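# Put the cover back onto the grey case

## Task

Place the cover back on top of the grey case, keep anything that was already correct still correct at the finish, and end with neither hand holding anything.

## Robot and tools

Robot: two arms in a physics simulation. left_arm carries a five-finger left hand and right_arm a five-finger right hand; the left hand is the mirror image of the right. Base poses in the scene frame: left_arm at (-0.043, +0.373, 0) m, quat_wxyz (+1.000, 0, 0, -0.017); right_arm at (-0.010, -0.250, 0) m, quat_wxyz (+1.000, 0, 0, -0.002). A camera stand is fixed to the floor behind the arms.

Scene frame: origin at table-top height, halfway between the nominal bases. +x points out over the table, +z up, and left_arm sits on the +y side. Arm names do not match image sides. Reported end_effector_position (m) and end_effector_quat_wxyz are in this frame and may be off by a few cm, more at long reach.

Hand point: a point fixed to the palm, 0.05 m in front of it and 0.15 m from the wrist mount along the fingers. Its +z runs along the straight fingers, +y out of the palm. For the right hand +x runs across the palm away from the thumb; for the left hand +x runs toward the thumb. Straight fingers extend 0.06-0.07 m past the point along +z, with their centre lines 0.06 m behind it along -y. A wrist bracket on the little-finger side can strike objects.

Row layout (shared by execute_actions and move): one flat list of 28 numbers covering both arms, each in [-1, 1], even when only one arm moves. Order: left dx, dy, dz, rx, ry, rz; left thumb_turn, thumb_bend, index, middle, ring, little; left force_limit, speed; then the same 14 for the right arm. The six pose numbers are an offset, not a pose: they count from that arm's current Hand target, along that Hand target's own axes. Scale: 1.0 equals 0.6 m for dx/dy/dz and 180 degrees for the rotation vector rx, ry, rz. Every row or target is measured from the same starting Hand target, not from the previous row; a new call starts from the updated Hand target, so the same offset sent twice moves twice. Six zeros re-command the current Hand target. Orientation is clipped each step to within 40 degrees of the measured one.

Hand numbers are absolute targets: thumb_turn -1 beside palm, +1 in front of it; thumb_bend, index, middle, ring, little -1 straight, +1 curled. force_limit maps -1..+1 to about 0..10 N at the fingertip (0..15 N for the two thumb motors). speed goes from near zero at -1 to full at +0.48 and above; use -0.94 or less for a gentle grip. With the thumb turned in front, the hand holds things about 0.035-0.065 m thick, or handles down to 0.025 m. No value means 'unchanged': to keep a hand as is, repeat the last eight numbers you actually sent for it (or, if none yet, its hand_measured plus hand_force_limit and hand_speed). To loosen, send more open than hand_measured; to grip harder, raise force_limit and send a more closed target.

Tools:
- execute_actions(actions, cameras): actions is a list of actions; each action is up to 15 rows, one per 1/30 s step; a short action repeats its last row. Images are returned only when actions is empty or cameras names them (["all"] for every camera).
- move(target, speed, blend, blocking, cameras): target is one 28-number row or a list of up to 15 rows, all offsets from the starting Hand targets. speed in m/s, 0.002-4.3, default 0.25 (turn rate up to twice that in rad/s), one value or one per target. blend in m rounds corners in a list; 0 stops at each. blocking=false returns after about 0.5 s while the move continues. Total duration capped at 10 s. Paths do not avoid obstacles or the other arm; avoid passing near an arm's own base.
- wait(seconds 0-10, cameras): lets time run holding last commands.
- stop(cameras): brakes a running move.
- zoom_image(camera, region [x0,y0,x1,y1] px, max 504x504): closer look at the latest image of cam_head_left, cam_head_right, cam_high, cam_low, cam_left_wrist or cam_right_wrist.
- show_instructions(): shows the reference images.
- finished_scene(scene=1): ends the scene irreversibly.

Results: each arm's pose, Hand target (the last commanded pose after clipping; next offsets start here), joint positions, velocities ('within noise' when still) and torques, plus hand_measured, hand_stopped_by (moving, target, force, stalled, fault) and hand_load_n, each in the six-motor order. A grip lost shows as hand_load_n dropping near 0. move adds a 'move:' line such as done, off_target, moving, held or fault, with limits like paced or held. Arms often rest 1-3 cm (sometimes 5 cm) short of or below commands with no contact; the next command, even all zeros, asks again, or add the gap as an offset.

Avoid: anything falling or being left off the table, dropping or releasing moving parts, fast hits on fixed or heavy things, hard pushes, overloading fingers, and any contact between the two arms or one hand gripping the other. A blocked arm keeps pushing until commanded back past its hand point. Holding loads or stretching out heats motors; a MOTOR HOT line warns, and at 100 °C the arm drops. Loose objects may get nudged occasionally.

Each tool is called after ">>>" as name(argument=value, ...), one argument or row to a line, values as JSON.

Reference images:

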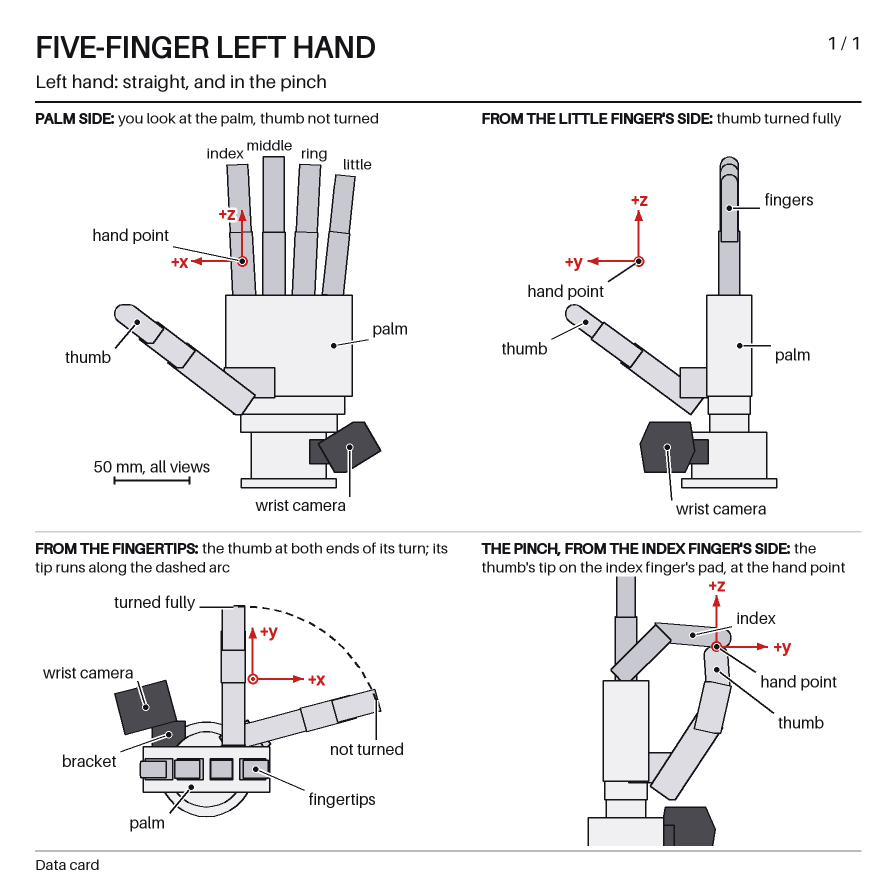

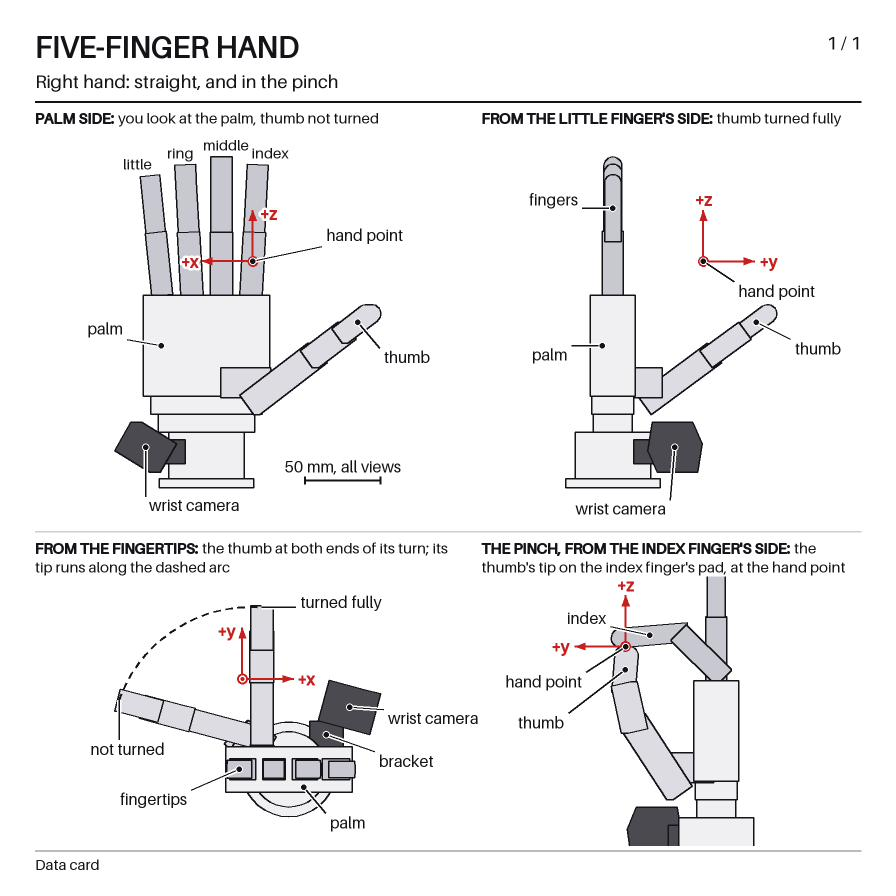

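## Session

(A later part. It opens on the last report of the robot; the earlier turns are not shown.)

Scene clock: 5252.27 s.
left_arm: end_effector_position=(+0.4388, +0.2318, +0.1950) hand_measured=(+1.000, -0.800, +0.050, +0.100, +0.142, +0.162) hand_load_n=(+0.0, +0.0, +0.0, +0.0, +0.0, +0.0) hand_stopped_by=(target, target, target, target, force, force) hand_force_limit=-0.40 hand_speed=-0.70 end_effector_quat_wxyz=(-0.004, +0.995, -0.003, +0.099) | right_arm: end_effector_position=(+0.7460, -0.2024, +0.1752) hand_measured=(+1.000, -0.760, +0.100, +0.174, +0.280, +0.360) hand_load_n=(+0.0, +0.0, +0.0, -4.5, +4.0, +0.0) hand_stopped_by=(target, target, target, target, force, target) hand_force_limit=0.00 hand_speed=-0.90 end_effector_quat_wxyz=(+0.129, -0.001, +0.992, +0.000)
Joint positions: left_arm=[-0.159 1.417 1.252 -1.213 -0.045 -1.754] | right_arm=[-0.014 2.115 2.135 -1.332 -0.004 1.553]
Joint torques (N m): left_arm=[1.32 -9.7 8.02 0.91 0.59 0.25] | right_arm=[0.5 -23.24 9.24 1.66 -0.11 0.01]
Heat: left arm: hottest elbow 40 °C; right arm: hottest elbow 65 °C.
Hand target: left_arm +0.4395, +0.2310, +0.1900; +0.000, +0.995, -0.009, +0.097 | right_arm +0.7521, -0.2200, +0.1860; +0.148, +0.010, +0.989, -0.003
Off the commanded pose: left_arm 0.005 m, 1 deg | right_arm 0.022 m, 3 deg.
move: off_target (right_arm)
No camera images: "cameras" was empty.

>>> move(
  target=[
    [0,0,0,0,0,0,1,-0.80,0.05,0.1,0.165,0.22,-0.4,-0.7,0.012,-0.01,0,0,0,0,1,-0.76,0.1,0.175,0.285,0.36,0.0,-0.9],
    [0,0,0,0,0,0,1,-0.80,0.05,0.1,0.165,0.22,-0.4,-0.7,-0.006,-0.015,0,0,0,0,1,-0.76,0.1,0.175,0.285,0.36,0.0,-0.9],
  ],
  speed=0.03,
  cameras=["cam_low","cam_right_wrist"],
)

>>> zoom_image(
  camera="cam_right_wrist",
  region=[220, 60, 440, 260],
)

Scene clock: 5264.67 s.
left_arm: end_effector_position=(+0.4388, +0.2317, +0.1951) hand_measured=(+1.000, -0.800, +0.050, +0.100, +0.142, +0.162) hand_load_n=(+0.0, +0.0, +0.0, +0.0, +0.0, +0.0) hand_stopped_by=(target, target, target, target, force, force) hand_force_limit=-0.40 hand_speed=-0.70 end_effector_quat_wxyz=(-0.004, +0.995, -0.003, +0.099) | right_arm: end_effector_position=(+0.7455, -0.2240, +0.1747) hand_measured=(+1.000, -0.760, +0.100, +0.174, +0.282, +0.360) hand_load_n=(+0.0, +0.0, +0.0, +0.0, +0.0, +0.0) hand_stopped_by=(target, target, target, target, force, target) hand_force_limit=0.00 hand_speed=-0.90 end_effector_quat_wxyz=(+0.136, +0.013, +0.991, -0.001)
Joint positions: left_arm=[-0.159 1.417 1.252 -1.213 -0.044 -1.754] | right_arm=[-0.043 2.097 2.099 -1.299 -0.008 1.552]
Joint torques (N m): left_arm=[1.38 -9.7 8.01 0.98 0.56 0.24] | right_arm=[1.03 -20.25 14.13 0.46 -0.04 -0.11]
Heat: left arm: hottest elbow 40 °C; right arm: hottest elbow 64 °C.
Hand target: left_arm +0.4395, +0.2311, +0.1900; -0.001, +0.995, -0.009, +0.097 | right_arm +0.7554, -0.2291, +0.1870; +0.148, +0.009, +0.989, -0.003
Off the commanded pose: left_arm 0.005 m, 1 deg | right_arm 0.017 m, 1 deg.
move: off_target (right_arm)
Images, in order (width x height): cam_low 896x504, cam_right_wrist 672x504.

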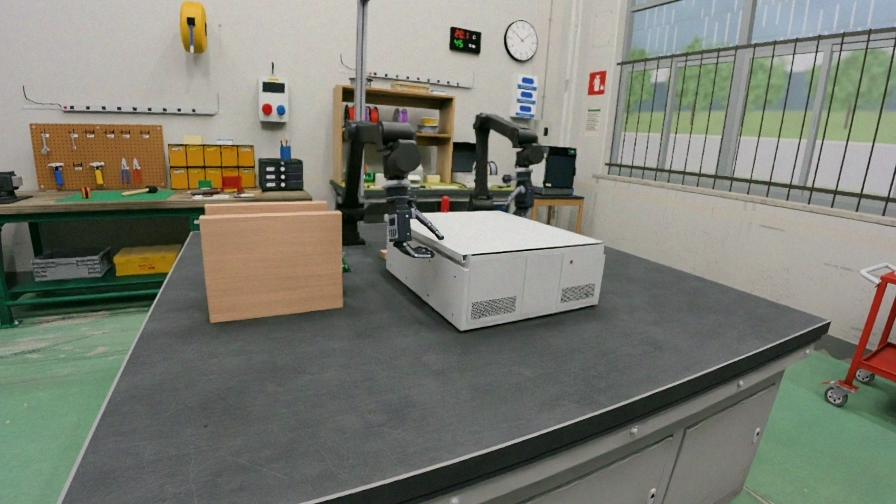

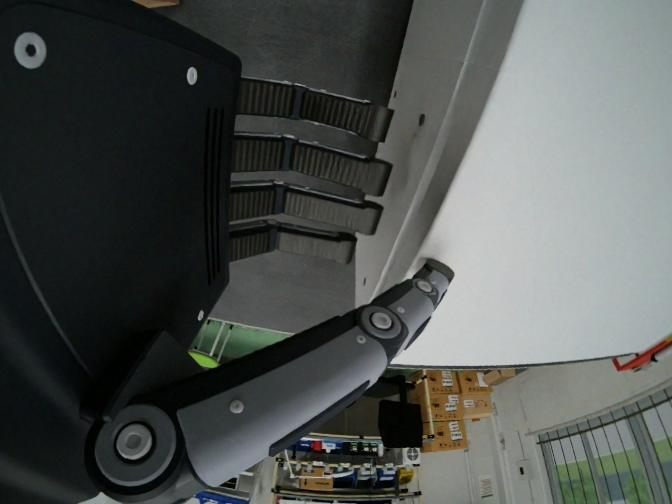

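Scaled by 2.291 from the camera's 672x504 image, which has a finer 960x720 frame.

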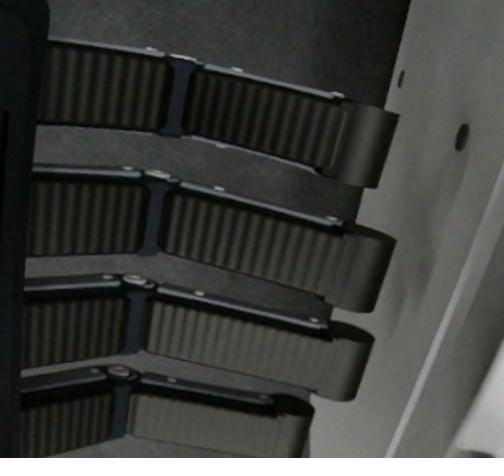

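>>> zoom_image(
  camera="cam_low",
  region=[370, 180, 620, 340],
)

>>> zoom_image(
  camera="cam_right_wrist",
  region=[340, 0, 560, 300],
)

Scaled by 2.016.

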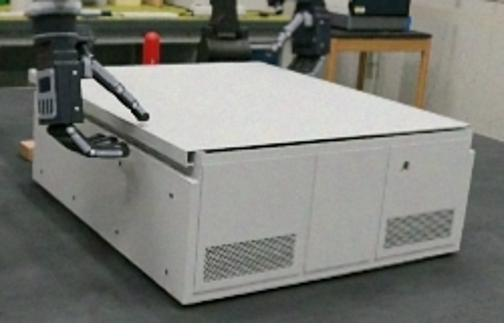

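Scaled by 1.680 from the camera's 672x504 image, which has a finer 960x720 frame.

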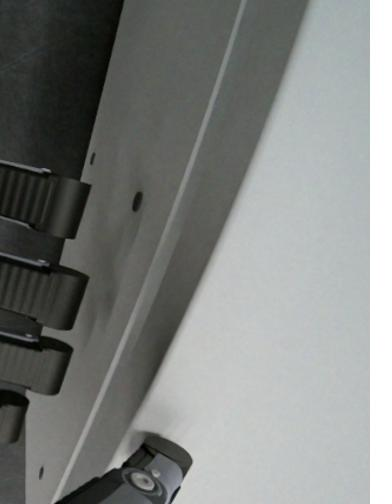

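>>> zoom_image(
  camera="cam_low",
  region=[440, 225, 560, 295],
)

>>> zoom_image(
  camera="cam_low",
  region=[510, 205, 630, 275],
)

Scaled by 4.200.

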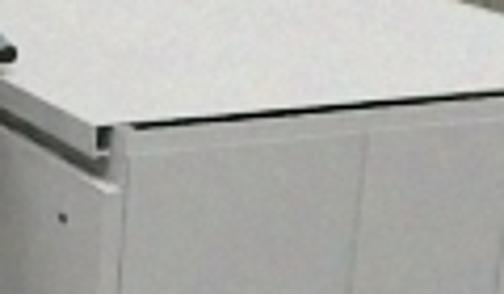

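Scaled by 4.200.

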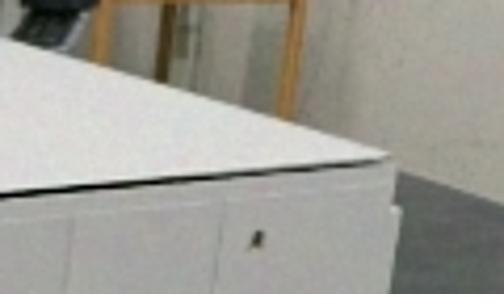

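>>> move(
  target=[0,0,0,0,0,0,1,-0.80,0.05,0.1,0.165,0.22,-0.4,-0.7,0,-0.05,-0.05,0,0,0,1,-0.76,0.1,0.175,0.285,0.36,0.0,-0.9],
  speed=0.08,
  cameras=["all"],
)

>>> zoom_image(
  camera="cam_head_right",
  region=[470, 190, 590, 270],
)

>>> zoom_image(
  camera="cam_head_right",
  region=[360, 190, 480, 270],
)

>>> zoom_image(
  camera="cam_high",
  region=[300, 160, 560, 380],
)

Scene clock: 5286.33 s.
left_arm: end_effector_position=(+0.4388, +0.2317, +0.1951) hand_measured=(+1.000, -0.800, +0.050, +0.100, +0.142, +0.162) hand_load_n=(+0.0, -0.5, +0.0, +0.0, +0.0, +0.0) hand_stopped_by=(target, target, target, target, force, force) hand_force_limit=-0.40 hand_speed=-0.70 end_effector_quat_wxyz=(-0.004, +0.995, -0.003, +0.099) | right_arm: end_effector_position=(+0.7337, -0.2538, +0.1795) hand_measured=(+1.000, -0.760, +0.100, +0.174, +0.282, +0.360) hand_load_n=(+0.0, -0.5, +0.0, +0.0, +0.0, +0.0) hand_stopped_by=(target, target, target, target, force, target) hand_force_limit=0.00 hand_speed=-0.90 end_effector_quat_wxyz=(+0.117, +0.014, +0.993, -0.001)
Joint positions: left_arm=[-0.159 1.417 1.252 -1.213 -0.044 -1.754] | right_arm=[-0.088 2.097 2.122 -1.361 -0.016 1.51]
Joint torques (N m): left_arm=[1.32 -9.58 8.05 0.88 0.55 0.23] | right_arm=[0.32 -21.71 15.41 0.29 -0.21 -0.11]
Heat: left arm: hottest elbow 40 °C; right arm: hottest elbow 65 °C.
Hand target: left_arm +0.4395, +0.2311, +0.1900; -0.001, +0.995, -0.009, +0.097 | right_arm +0.7460, -0.2587, +0.2158; +0.148, +0.009, +0.989, -0.003
Off the commanded pose: left_arm 0.005 m, 1 deg | right_arm 0.039 m, 4 deg.
move: off_target (right_arm)

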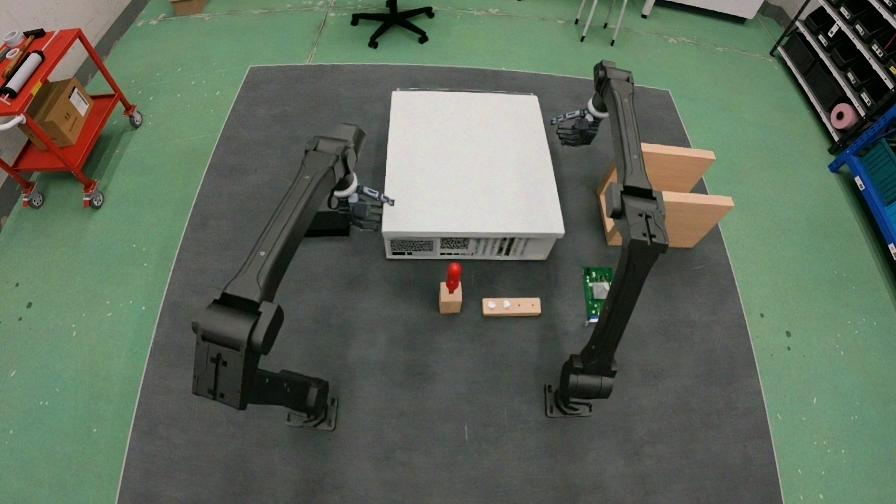

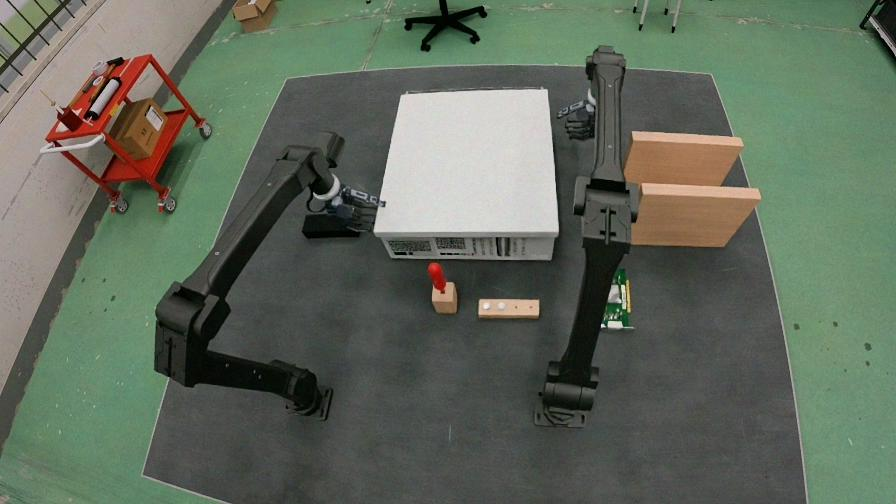

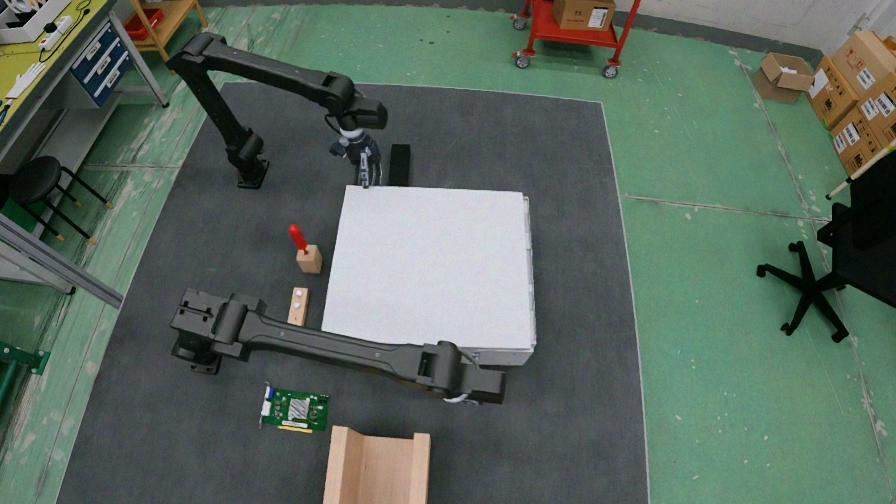

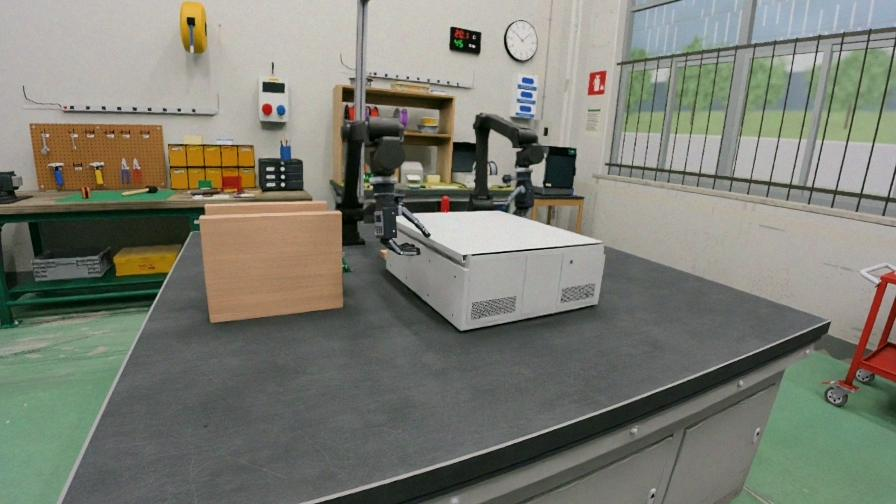

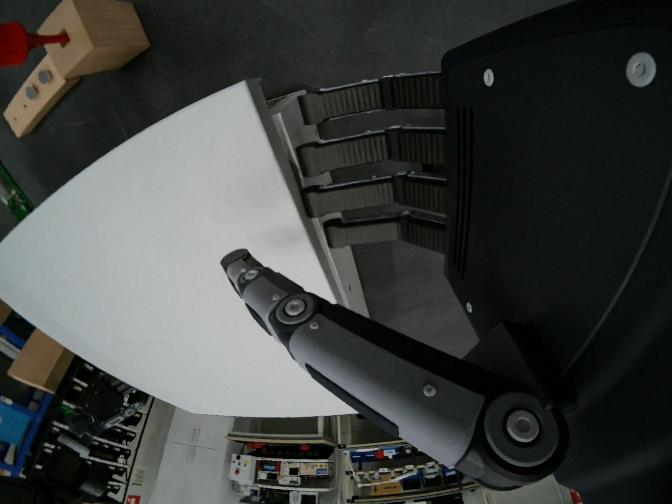

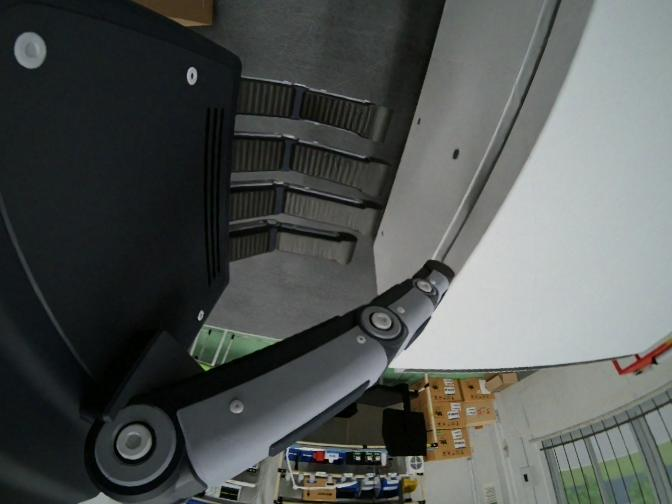

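Scaled by 4.200.

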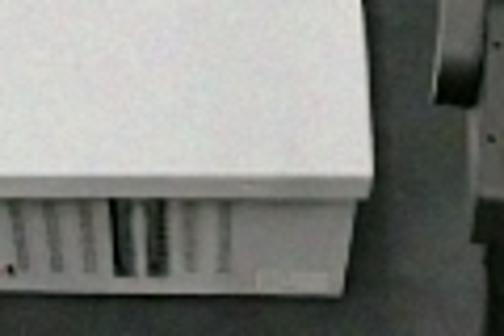

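Scaled by 4.200.

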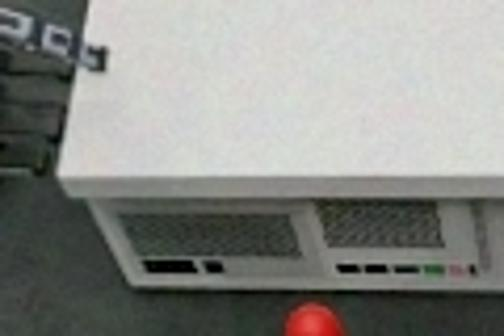

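Scaled by 1.938.

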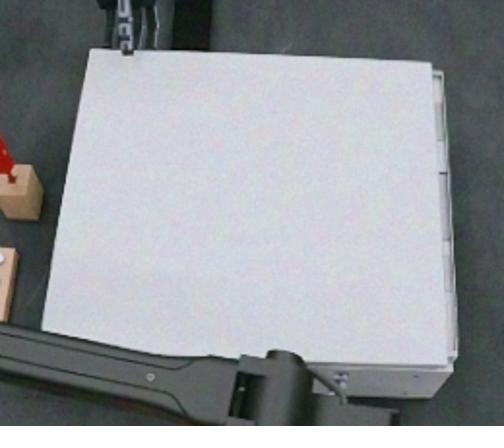

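>>> move(
  target=[
    [0,-0.05,0,0,0,0,1,-0.80,0.05,0.1,0.165,0.22,-0.4,-0.7,-0.0584,-0.02,-0.1912,0,0,0,1,-0.76,0.1,0.175,0.285,0.36,0.0,-0.9],
    [0.048,-0.06,-0.245,0,0,0,1,-0.80,0.05,0.1,0.165,0.22,-0.4,-0.7,0.2,-0.03,-0.45,0,0,0,1,-0.76,0.1,0.175,0.285,0.36,0.0,-0.9],
  ],
  speed=0.2,
  blend=0.02,
  cameras=["cam_head_right","cam_high"],
)

Scene clock: 5359.47 s.
left_arm: end_effector_position=(+0.4285, +0.2642, +0.3202) hand_measured=(+1.000, -0.800, +0.050, +0.100, +0.142, +0.162) hand_load_n=(+0.0, +0.0, +0.0, +0.0, +0.0, +0.0) hand_stopped_by=(target, target, target, target, force, force) hand_force_limit=-0.40 hand_speed=-0.70 end_effector_quat_wxyz=(-0.003, +0.997, -0.008, +0.082) | right_arm: end_effector_position=(+0.5555, -0.2669, +0.4447) hand_measured=(+1.000, -0.760, +0.100, +0.174, +0.282, +0.360) hand_load_n=(+0.0, +0.0, +0.0, +0.0, +0.0, +0.0) hand_stopped_by=(target, target, target, target, force, target) hand_force_limit=0.00 hand_speed=-0.90 end_effector_quat_wxyz=(+0.189, +0.013, +0.982, -0.003)
Joint positions: left_arm=[-0.082 1.402 1.573 -1.58 -0.023 -1.669] | right_arm=[-0.153 1.606 2.086 -1.673 -0.046 1.45]
Joint torques (N m): left_arm=[1.9 -8.64 12.74 0.1 0.36 0.2] | right_arm=[0.09 -13.8 7.73 0.73 -0.22 -0.07]
Heat: left arm: hottest elbow 40 °C; right arm: hottest elbow 68 °C.
Hand target: left_arm +0.4401, +0.2668, +0.3398; +0.000, +0.995, -0.009, +0.097 | right_arm +0.5520, -0.2722, +0.4391; +0.148, +0.009, +0.989, -0.003
Off the commanded pose: left_arm 0.023 m, 2 deg | right_arm 0.009 m, 5 deg.
joint sent to its limit (right arm) — joint 4 (wrist pitch), lower limit. The joint targets are off in orientation, not in position.
move: off_target (left_arm, right_arm)
Images, in order (width x height): cam_head_right 896x504, cam_high 896x504.

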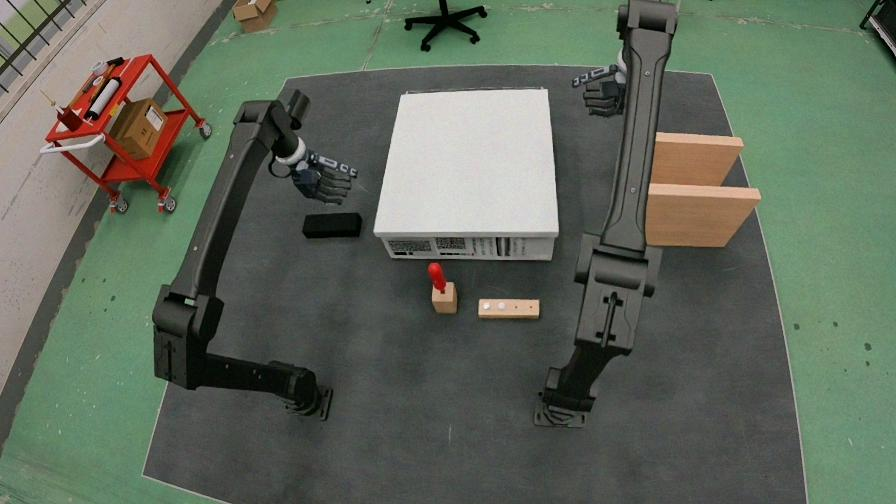

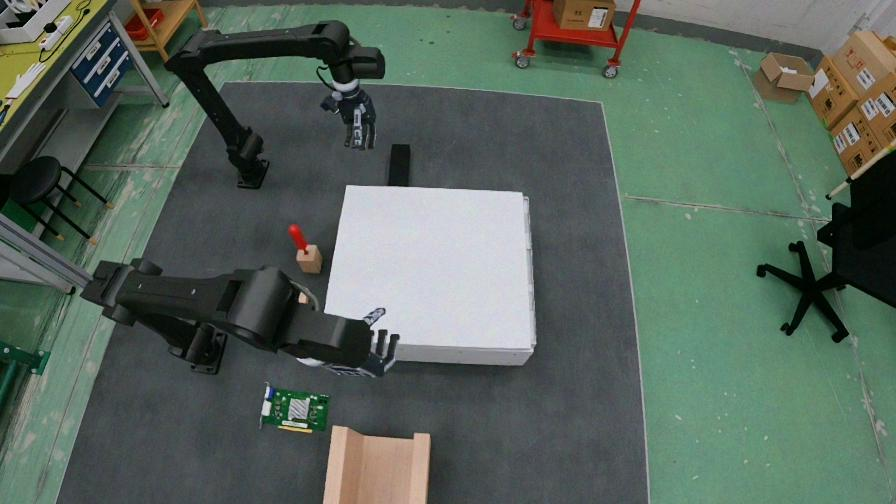

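>>> move(
  target=[-0.3233,0.2177,-0.0635,-0.0479,-0.0486,0.4924,1,-0.80,0.05,0.1,0.165,0.22,-0.4,-0.7,0.5248,0.2943,-0.0227,-0.0748,0.0735,-0.5014,1,-0.76,0.1,0.175,0.285,0.36,0.0,-0.9],
  speed=0.2,
  cameras=["cam_head_right","cam_high","cam_head_left"],
)

Scene clock: 5415.27 s.
left_arm: end_effector_position=(+0.2474, +0.1387, +0.3387) hand_measured=(+1.000, -0.800, +0.050, +0.100, +0.142, +0.162) hand_load_n=(+0.0, +0.0, +0.0, +0.0, +0.0, +0.0) hand_stopped_by=(target, target, target, target, force, force) hand_force_limit=-0.40 hand_speed=-0.70 end_effector_quat_wxyz=(-0.009, +0.713, -0.697, +0.071) | right_arm: end_effector_position=(+0.2587, -0.0896, +0.3609) hand_measured=(+1.000, -0.760, +0.100, +0.174, +0.282, +0.360) hand_load_n=(+0.0, +0.0, +0.0, +0.5, +0.0, +0.0) hand_stopped_by=(target, target, target, target, force, target) hand_force_limit=0.00 hand_speed=-0.90 end_effector_quat_wxyz=(-0.114, +0.692, -0.712, +0.032)
Joint positions: left_arm=[-0.478 1.325 1.573 -1.677 0.02 -0.536] | right_arm=[0.358 1.148 1.486 -1.673 -0.034 0.388]
Joint torques (N m): left_arm=[0.21 -8.88 7.82 -0.09 0.21 0.21] | right_arm=[2.02 -7.77 8.17 0.09 0 -0.08]
Heat: left arm: hottest elbow 47 °C; right arm: hottest elbow 62 °C.
Hand target: left_arm +0.2401, +0.1396, +0.3394; -0.001, +0.707, -0.707, -0.001 | right_arm +0.2504, -0.0899, +0.3593; +0.001, +0.706, -0.708, +0.001
Off the commanded pose: left_arm 0.007 m, 8 deg | right_arm 0.008 m, 14 deg.
joint sent to its limit (left arm) — joint 4 (wrist pitch), lower limit. The joint targets are off in orientation, not in position.
joint sent to its limit (right arm) — joint 4 (wrist pitch), lower limit. The joint targets are off in orientation, not in position.
move: off_target (left_arm, right_arm)
Images, in order (width x height): cam_head_left 896x504, cam_head_right 896x504, cam_high 896x504.

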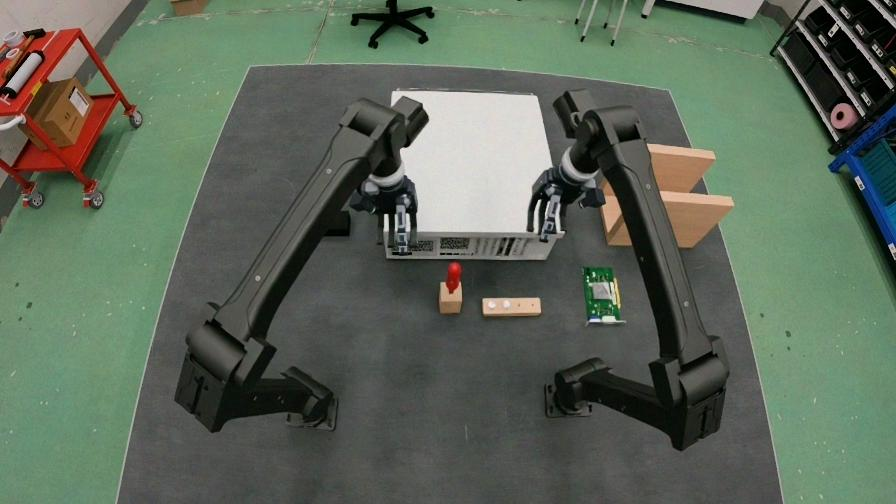

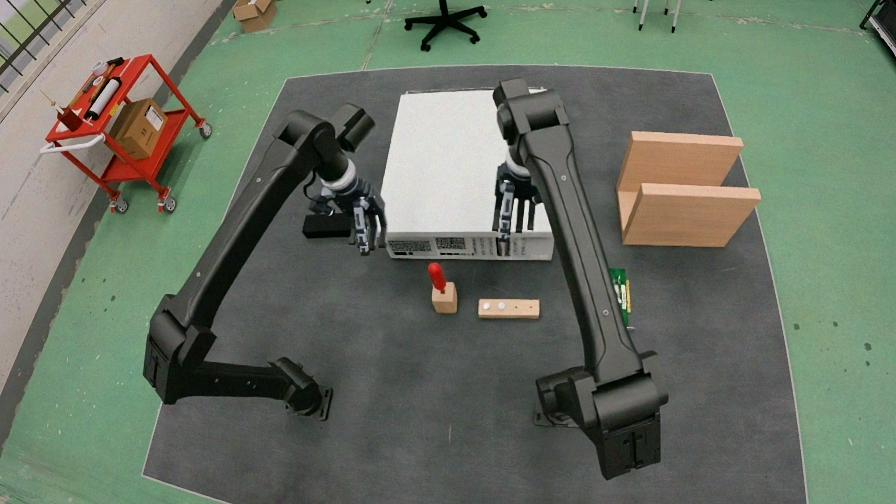

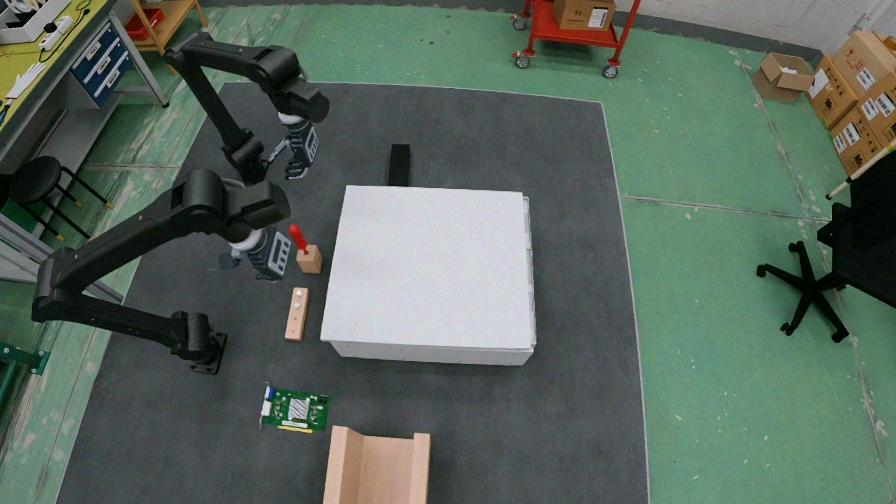

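>>> move(
  target=[-0.025,0,0.3,0,0,0,1,-0.80,0.05,0.1,0.165,0.22,-0.4,-0.7,0,0,0.333,0,0,0,1,-0.76,0.1,0.175,0.285,0.36,0.0,-0.9],
  speed=0.15,
  cameras=["cam_head_right","cam_high","cam_head_left"],
)

Scene clock: 5424.77 s.
left_arm: end_effector_position=(+0.2389, +0.1503, +0.1687) hand_measured=(+1.000, -0.800, +0.050, +0.100, +0.142, +0.162) hand_load_n=(+0.0, +0.0, +0.5, +0.0, +0.5, +0.0) hand_stopped_by=(target, target, target, target, force, force) hand_force_limit=-0.40 hand_speed=-0.70 end_effector_quat_wxyz=(-0.001, +0.708, -0.707, +0.006) | right_arm: end_effector_position=(+0.2525, -0.0934, +0.1650) hand_measured=(+1.000, -0.760, +0.100, +0.174, +0.282, +0.360) hand_load_n=(+0.0, +0.0, +0.0, +0.0, +0.0, +0.0) hand_stopped_by=(target, target, target, target, force, target) hand_force_limit=0.00 hand_speed=-0.90 end_effector_quat_wxyz=(-0.002, +0.702, -0.712, +0.001)
Joint positions: left_arm=[-0.473 1.375 1.17 -1.353 0.001 -0.51] | right_arm=[0.376 1.261 1.054 -1.36 0 0.387]
Joint torques (N m): left_arm=[1.9 -7.65 6.95 0.57 0.07 0.21] | right_arm=[1.9 -8.82 8.02 0.4 0.02 -0.01]
Heat: left arm: hottest elbow 46 °C; right arm: hottest elbow 61 °C.
Hand target: left_arm +0.2401, +0.1550, +0.1595; -0.001, +0.707, -0.707, -0.001 | right_arm +0.2505, -0.0906, +0.1595; +0.001, +0.706, -0.708, +0.001
Off the commanded pose: left_arm 0.010 m, 1 deg | right_arm 0.007 m, 1 deg.
move: done
Images, in order (width x height): cam_head_left 896x504, cam_head_right 896x504, cam_high 896x504.

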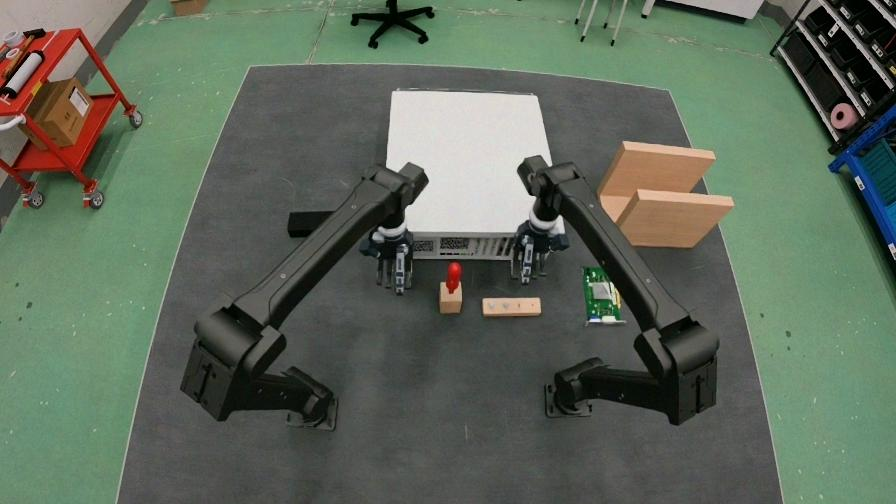

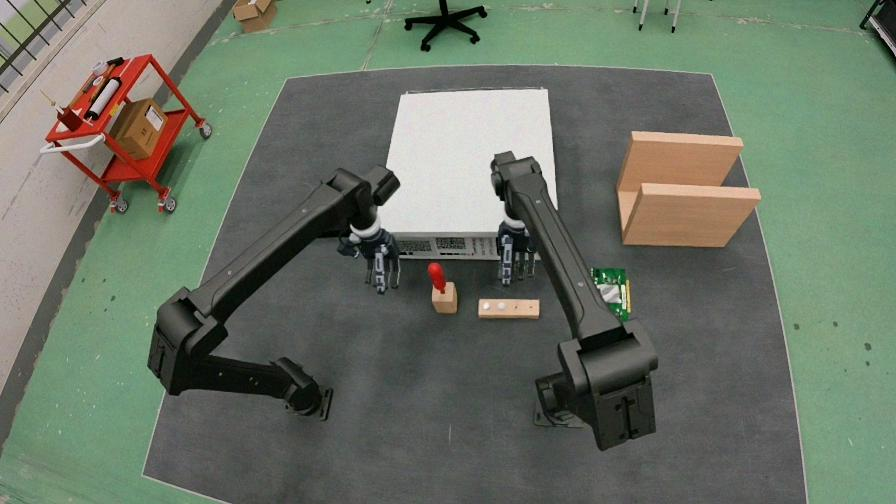

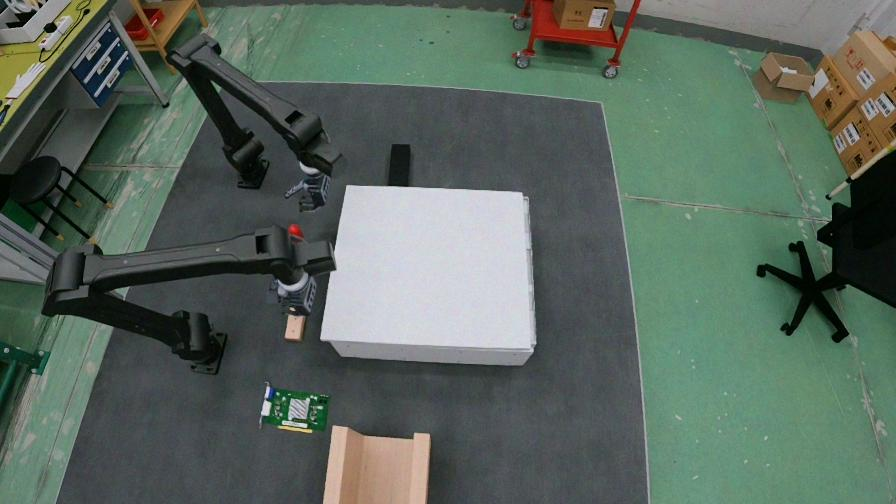

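>>> move(
  target=[
    [0,0,0.07,0,0,0,1,-0.80,0.05,0.1,0.165,0.22,-0.4,-0.7,0,0,0.07,0,0,0,1,-0.76,0.1,0.175,0.285,0.36,0.0,-0.9],
    [0,-0.05,0.07,0,0,0,1,-0.80,0.05,0.1,0.165,0.22,-0.4,-0.7,0,-0.033,0.07,0,0,0,1,-0.76,0.1,0.175,0.285,0.36,0.0,-0.9],
  ],
  speed=0.08,
  cameras=["cam_head_right","cam_high","cam_head_left","cam_left_wrist","cam_right_wrist"],
)

>>> zoom_image(
  camera="cam_high",
  region=[240, 140, 400, 380],
)

Scene clock: 5435.10 s.
left_arm: end_effector_position=(+0.2461, +0.1630, +0.1052) hand_measured=(+1.000, -0.800, +0.050, +0.100, +0.142, +0.162) hand_load_n=(+0.0, +0.0, +0.0, +0.5, +0.5, +0.0) hand_stopped_by=(target, target, target, target, force, force) hand_force_limit=-0.40 hand_speed=-0.70 end_effector_quat_wxyz=(+0.008, +0.708, -0.705, -0.025) | right_arm: end_effector_position=(+0.2541, -0.0932, +0.1104) hand_measured=(+1.000, -0.760, +0.100, +0.174, +0.282, +0.360) hand_load_n=(+0.0, +0.0, +0.0, +0.0, +0.0, +0.0) hand_stopped_by=(target, target, target, target, force, target) hand_force_limit=0.00 hand_speed=-0.90 end_effector_quat_wxyz=(+0.017, +0.704, -0.710, -0.007)
Joint positions: left_arm=[-0.437 1.472 1.088 -1.239 0 -0.476] | right_arm=[0.376 1.339 0.97 -1.237 0.001 0.382]
Joint torques (N m): left_arm=[1.61 -8.82 11.47 0.29 0.11 0.18] | right_arm=[0.79 -8.23 11.48 0.5 0.05 -0.07]
Heat: left arm: hottest elbow 45 °C; right arm: hottest elbow 60 °C.
Hand target: left_arm +0.2701, +0.1552, +0.1174; -0.001, +0.707, -0.707, -0.001 | right_arm +0.2704, -0.0908, +0.1176; +0.001, +0.706, -0.708, +0.001
Off the commanded pose: left_arm 0.028 m, 3 deg | right_arm 0.018 m, 2 deg.
move: off_target (left_arm, right_arm)
Images, in order (width x height): cam_head_left 896x504, cam_head_right 896x504, cam_high 896x504, cam_left_wrist 672x504, cam_right_wrist 672x504.

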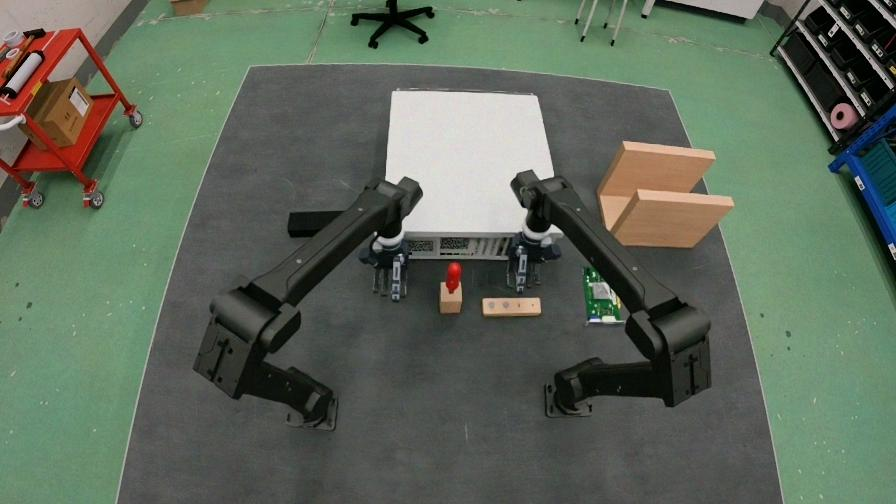

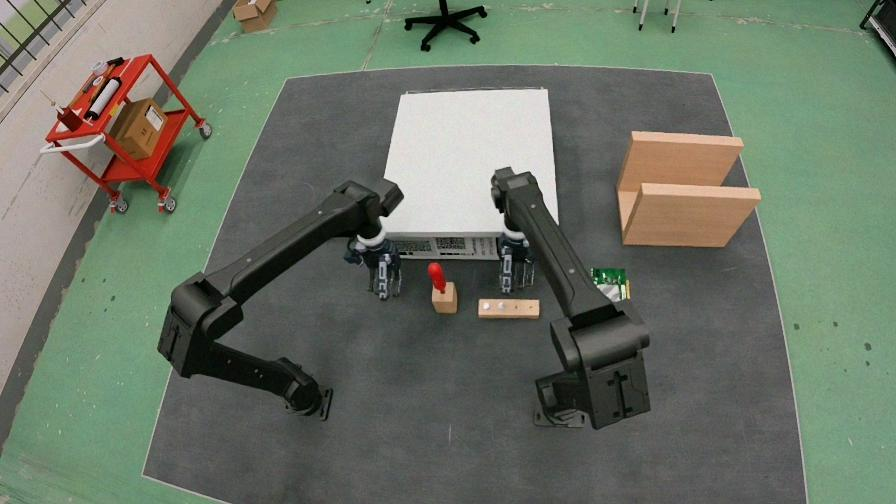

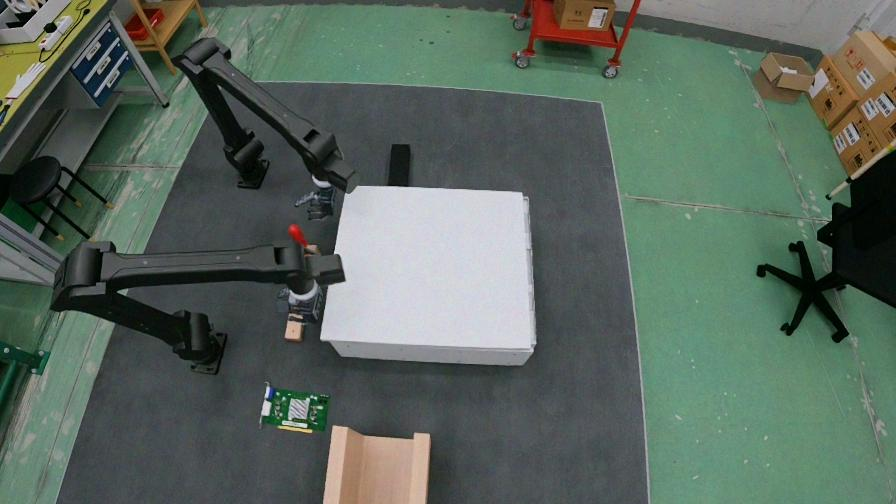

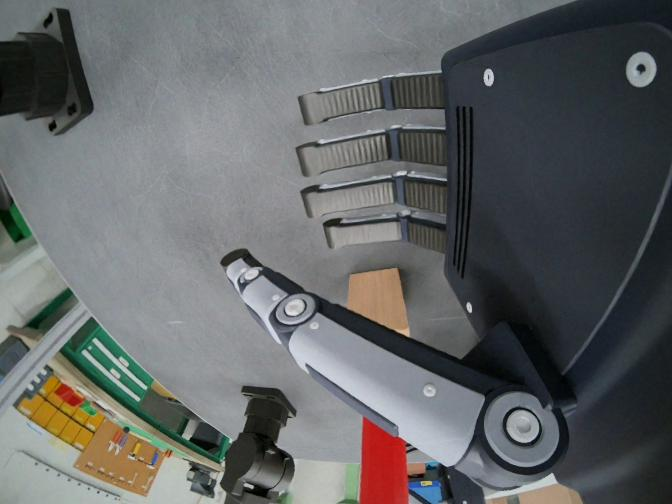

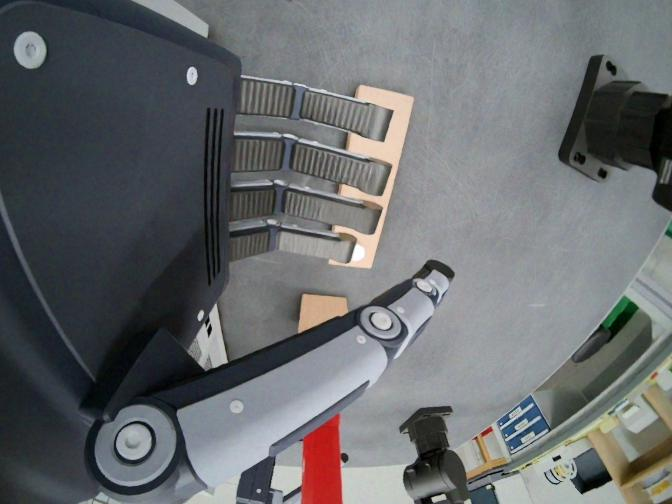

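Scaled by 2.100.

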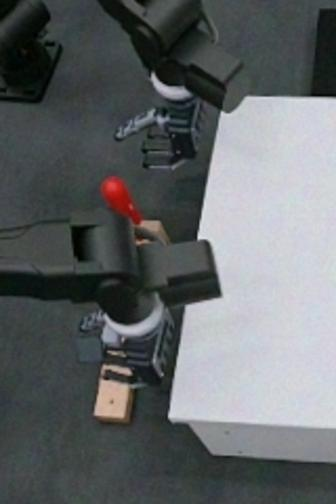

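>>> move(
  target=[0.013,-0.03,-0.01,0,0,0,1,-0.80,0.05,0.1,0.165,0.22,-0.4,-0.7,0,-0.017,-0.005,0,0,0,1,-0.76,0.1,0.175,0.285,0.36,0.0,-0.9],
  speed=0.04,
  cameras=["cam_high"],
)

>>> zoom_image(
  camera="cam_high",
  region=[240, 140, 400, 380],
)

Scene clock: 5455.13 s.
left_arm: end_effector_position=(+0.2691, +0.1517, +0.1119) hand_measured=(+1.000, -0.800, +0.050, +0.100, +0.142, +0.162) hand_load_n=(+0.0, +0.0, +0.0, +0.0, +0.0, +0.0) hand_stopped_by=(target, target, target, target, force, force) hand_force_limit=-0.40 hand_speed=-0.70 end_effector_quat_wxyz=(+0.004, +0.708, -0.706, -0.012) | right_arm: end_effector_position=(+0.2568, -0.0942, +0.1075) hand_measured=(+1.000, -0.760, +0.100, +0.174, +0.282, +0.360) hand_load_n=(+0.0, +0.0, +0.0, +0.5, +0.0, +0.0) hand_stopped_by=(target, target, target, target, force, target) hand_force_limit=0.00 hand_speed=-0.90 end_effector_quat_wxyz=(+0.021, +0.706, -0.708, -0.009)
Joint positions: left_arm=[-0.436 1.511 1.154 -1.239 0 -0.473] | right_arm=[0.371 1.357 0.977 -1.237 0.001 0.372]
Joint torques (N m): left_arm=[1.96 -9.05 11.6 -0.46 0.11 0.2] | right_arm=[0.73 -8.7 13.33 0.05 0.04 -0.11]
Heat: left arm: hottest elbow 45 °C; right arm: hottest elbow 62 °C.
Hand target: left_arm +0.2882, +0.1474, +0.1235; -0.001, +0.707, -0.707, -0.001 | right_arm +0.2805, -0.0908, +0.1206; +0.001, +0.706, -0.708, +0.001
Off the commanded pose: left_arm 0.023 m, 1 deg | right_arm 0.027 m, 3 deg.
move: off_target (left_arm, right_arm)
Images, in order (width x height): cam_high 896x504.

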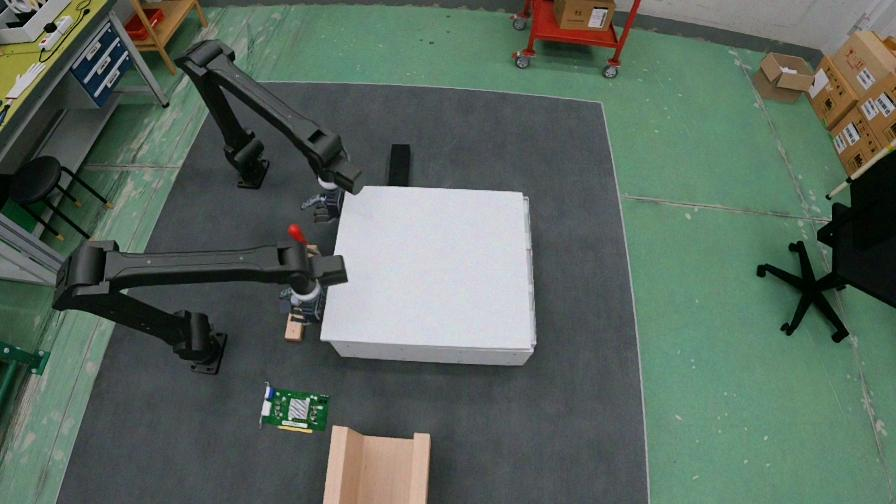

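Scaled by 2.100.

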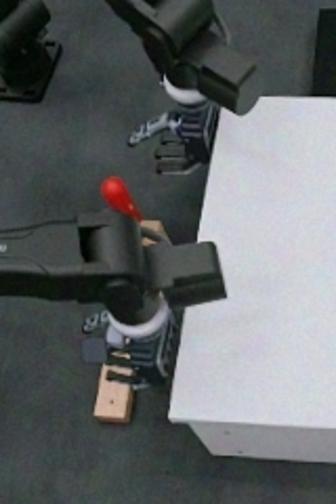

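>>> zoom_image(
  camera="cam_high",
  region=[440, 160, 560, 380],
)

Scaled by 2.291.

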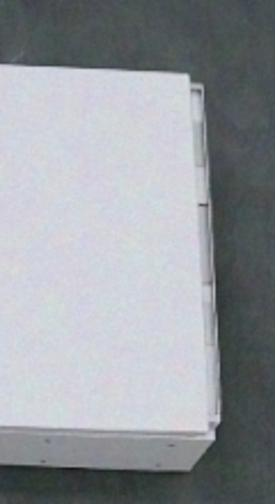

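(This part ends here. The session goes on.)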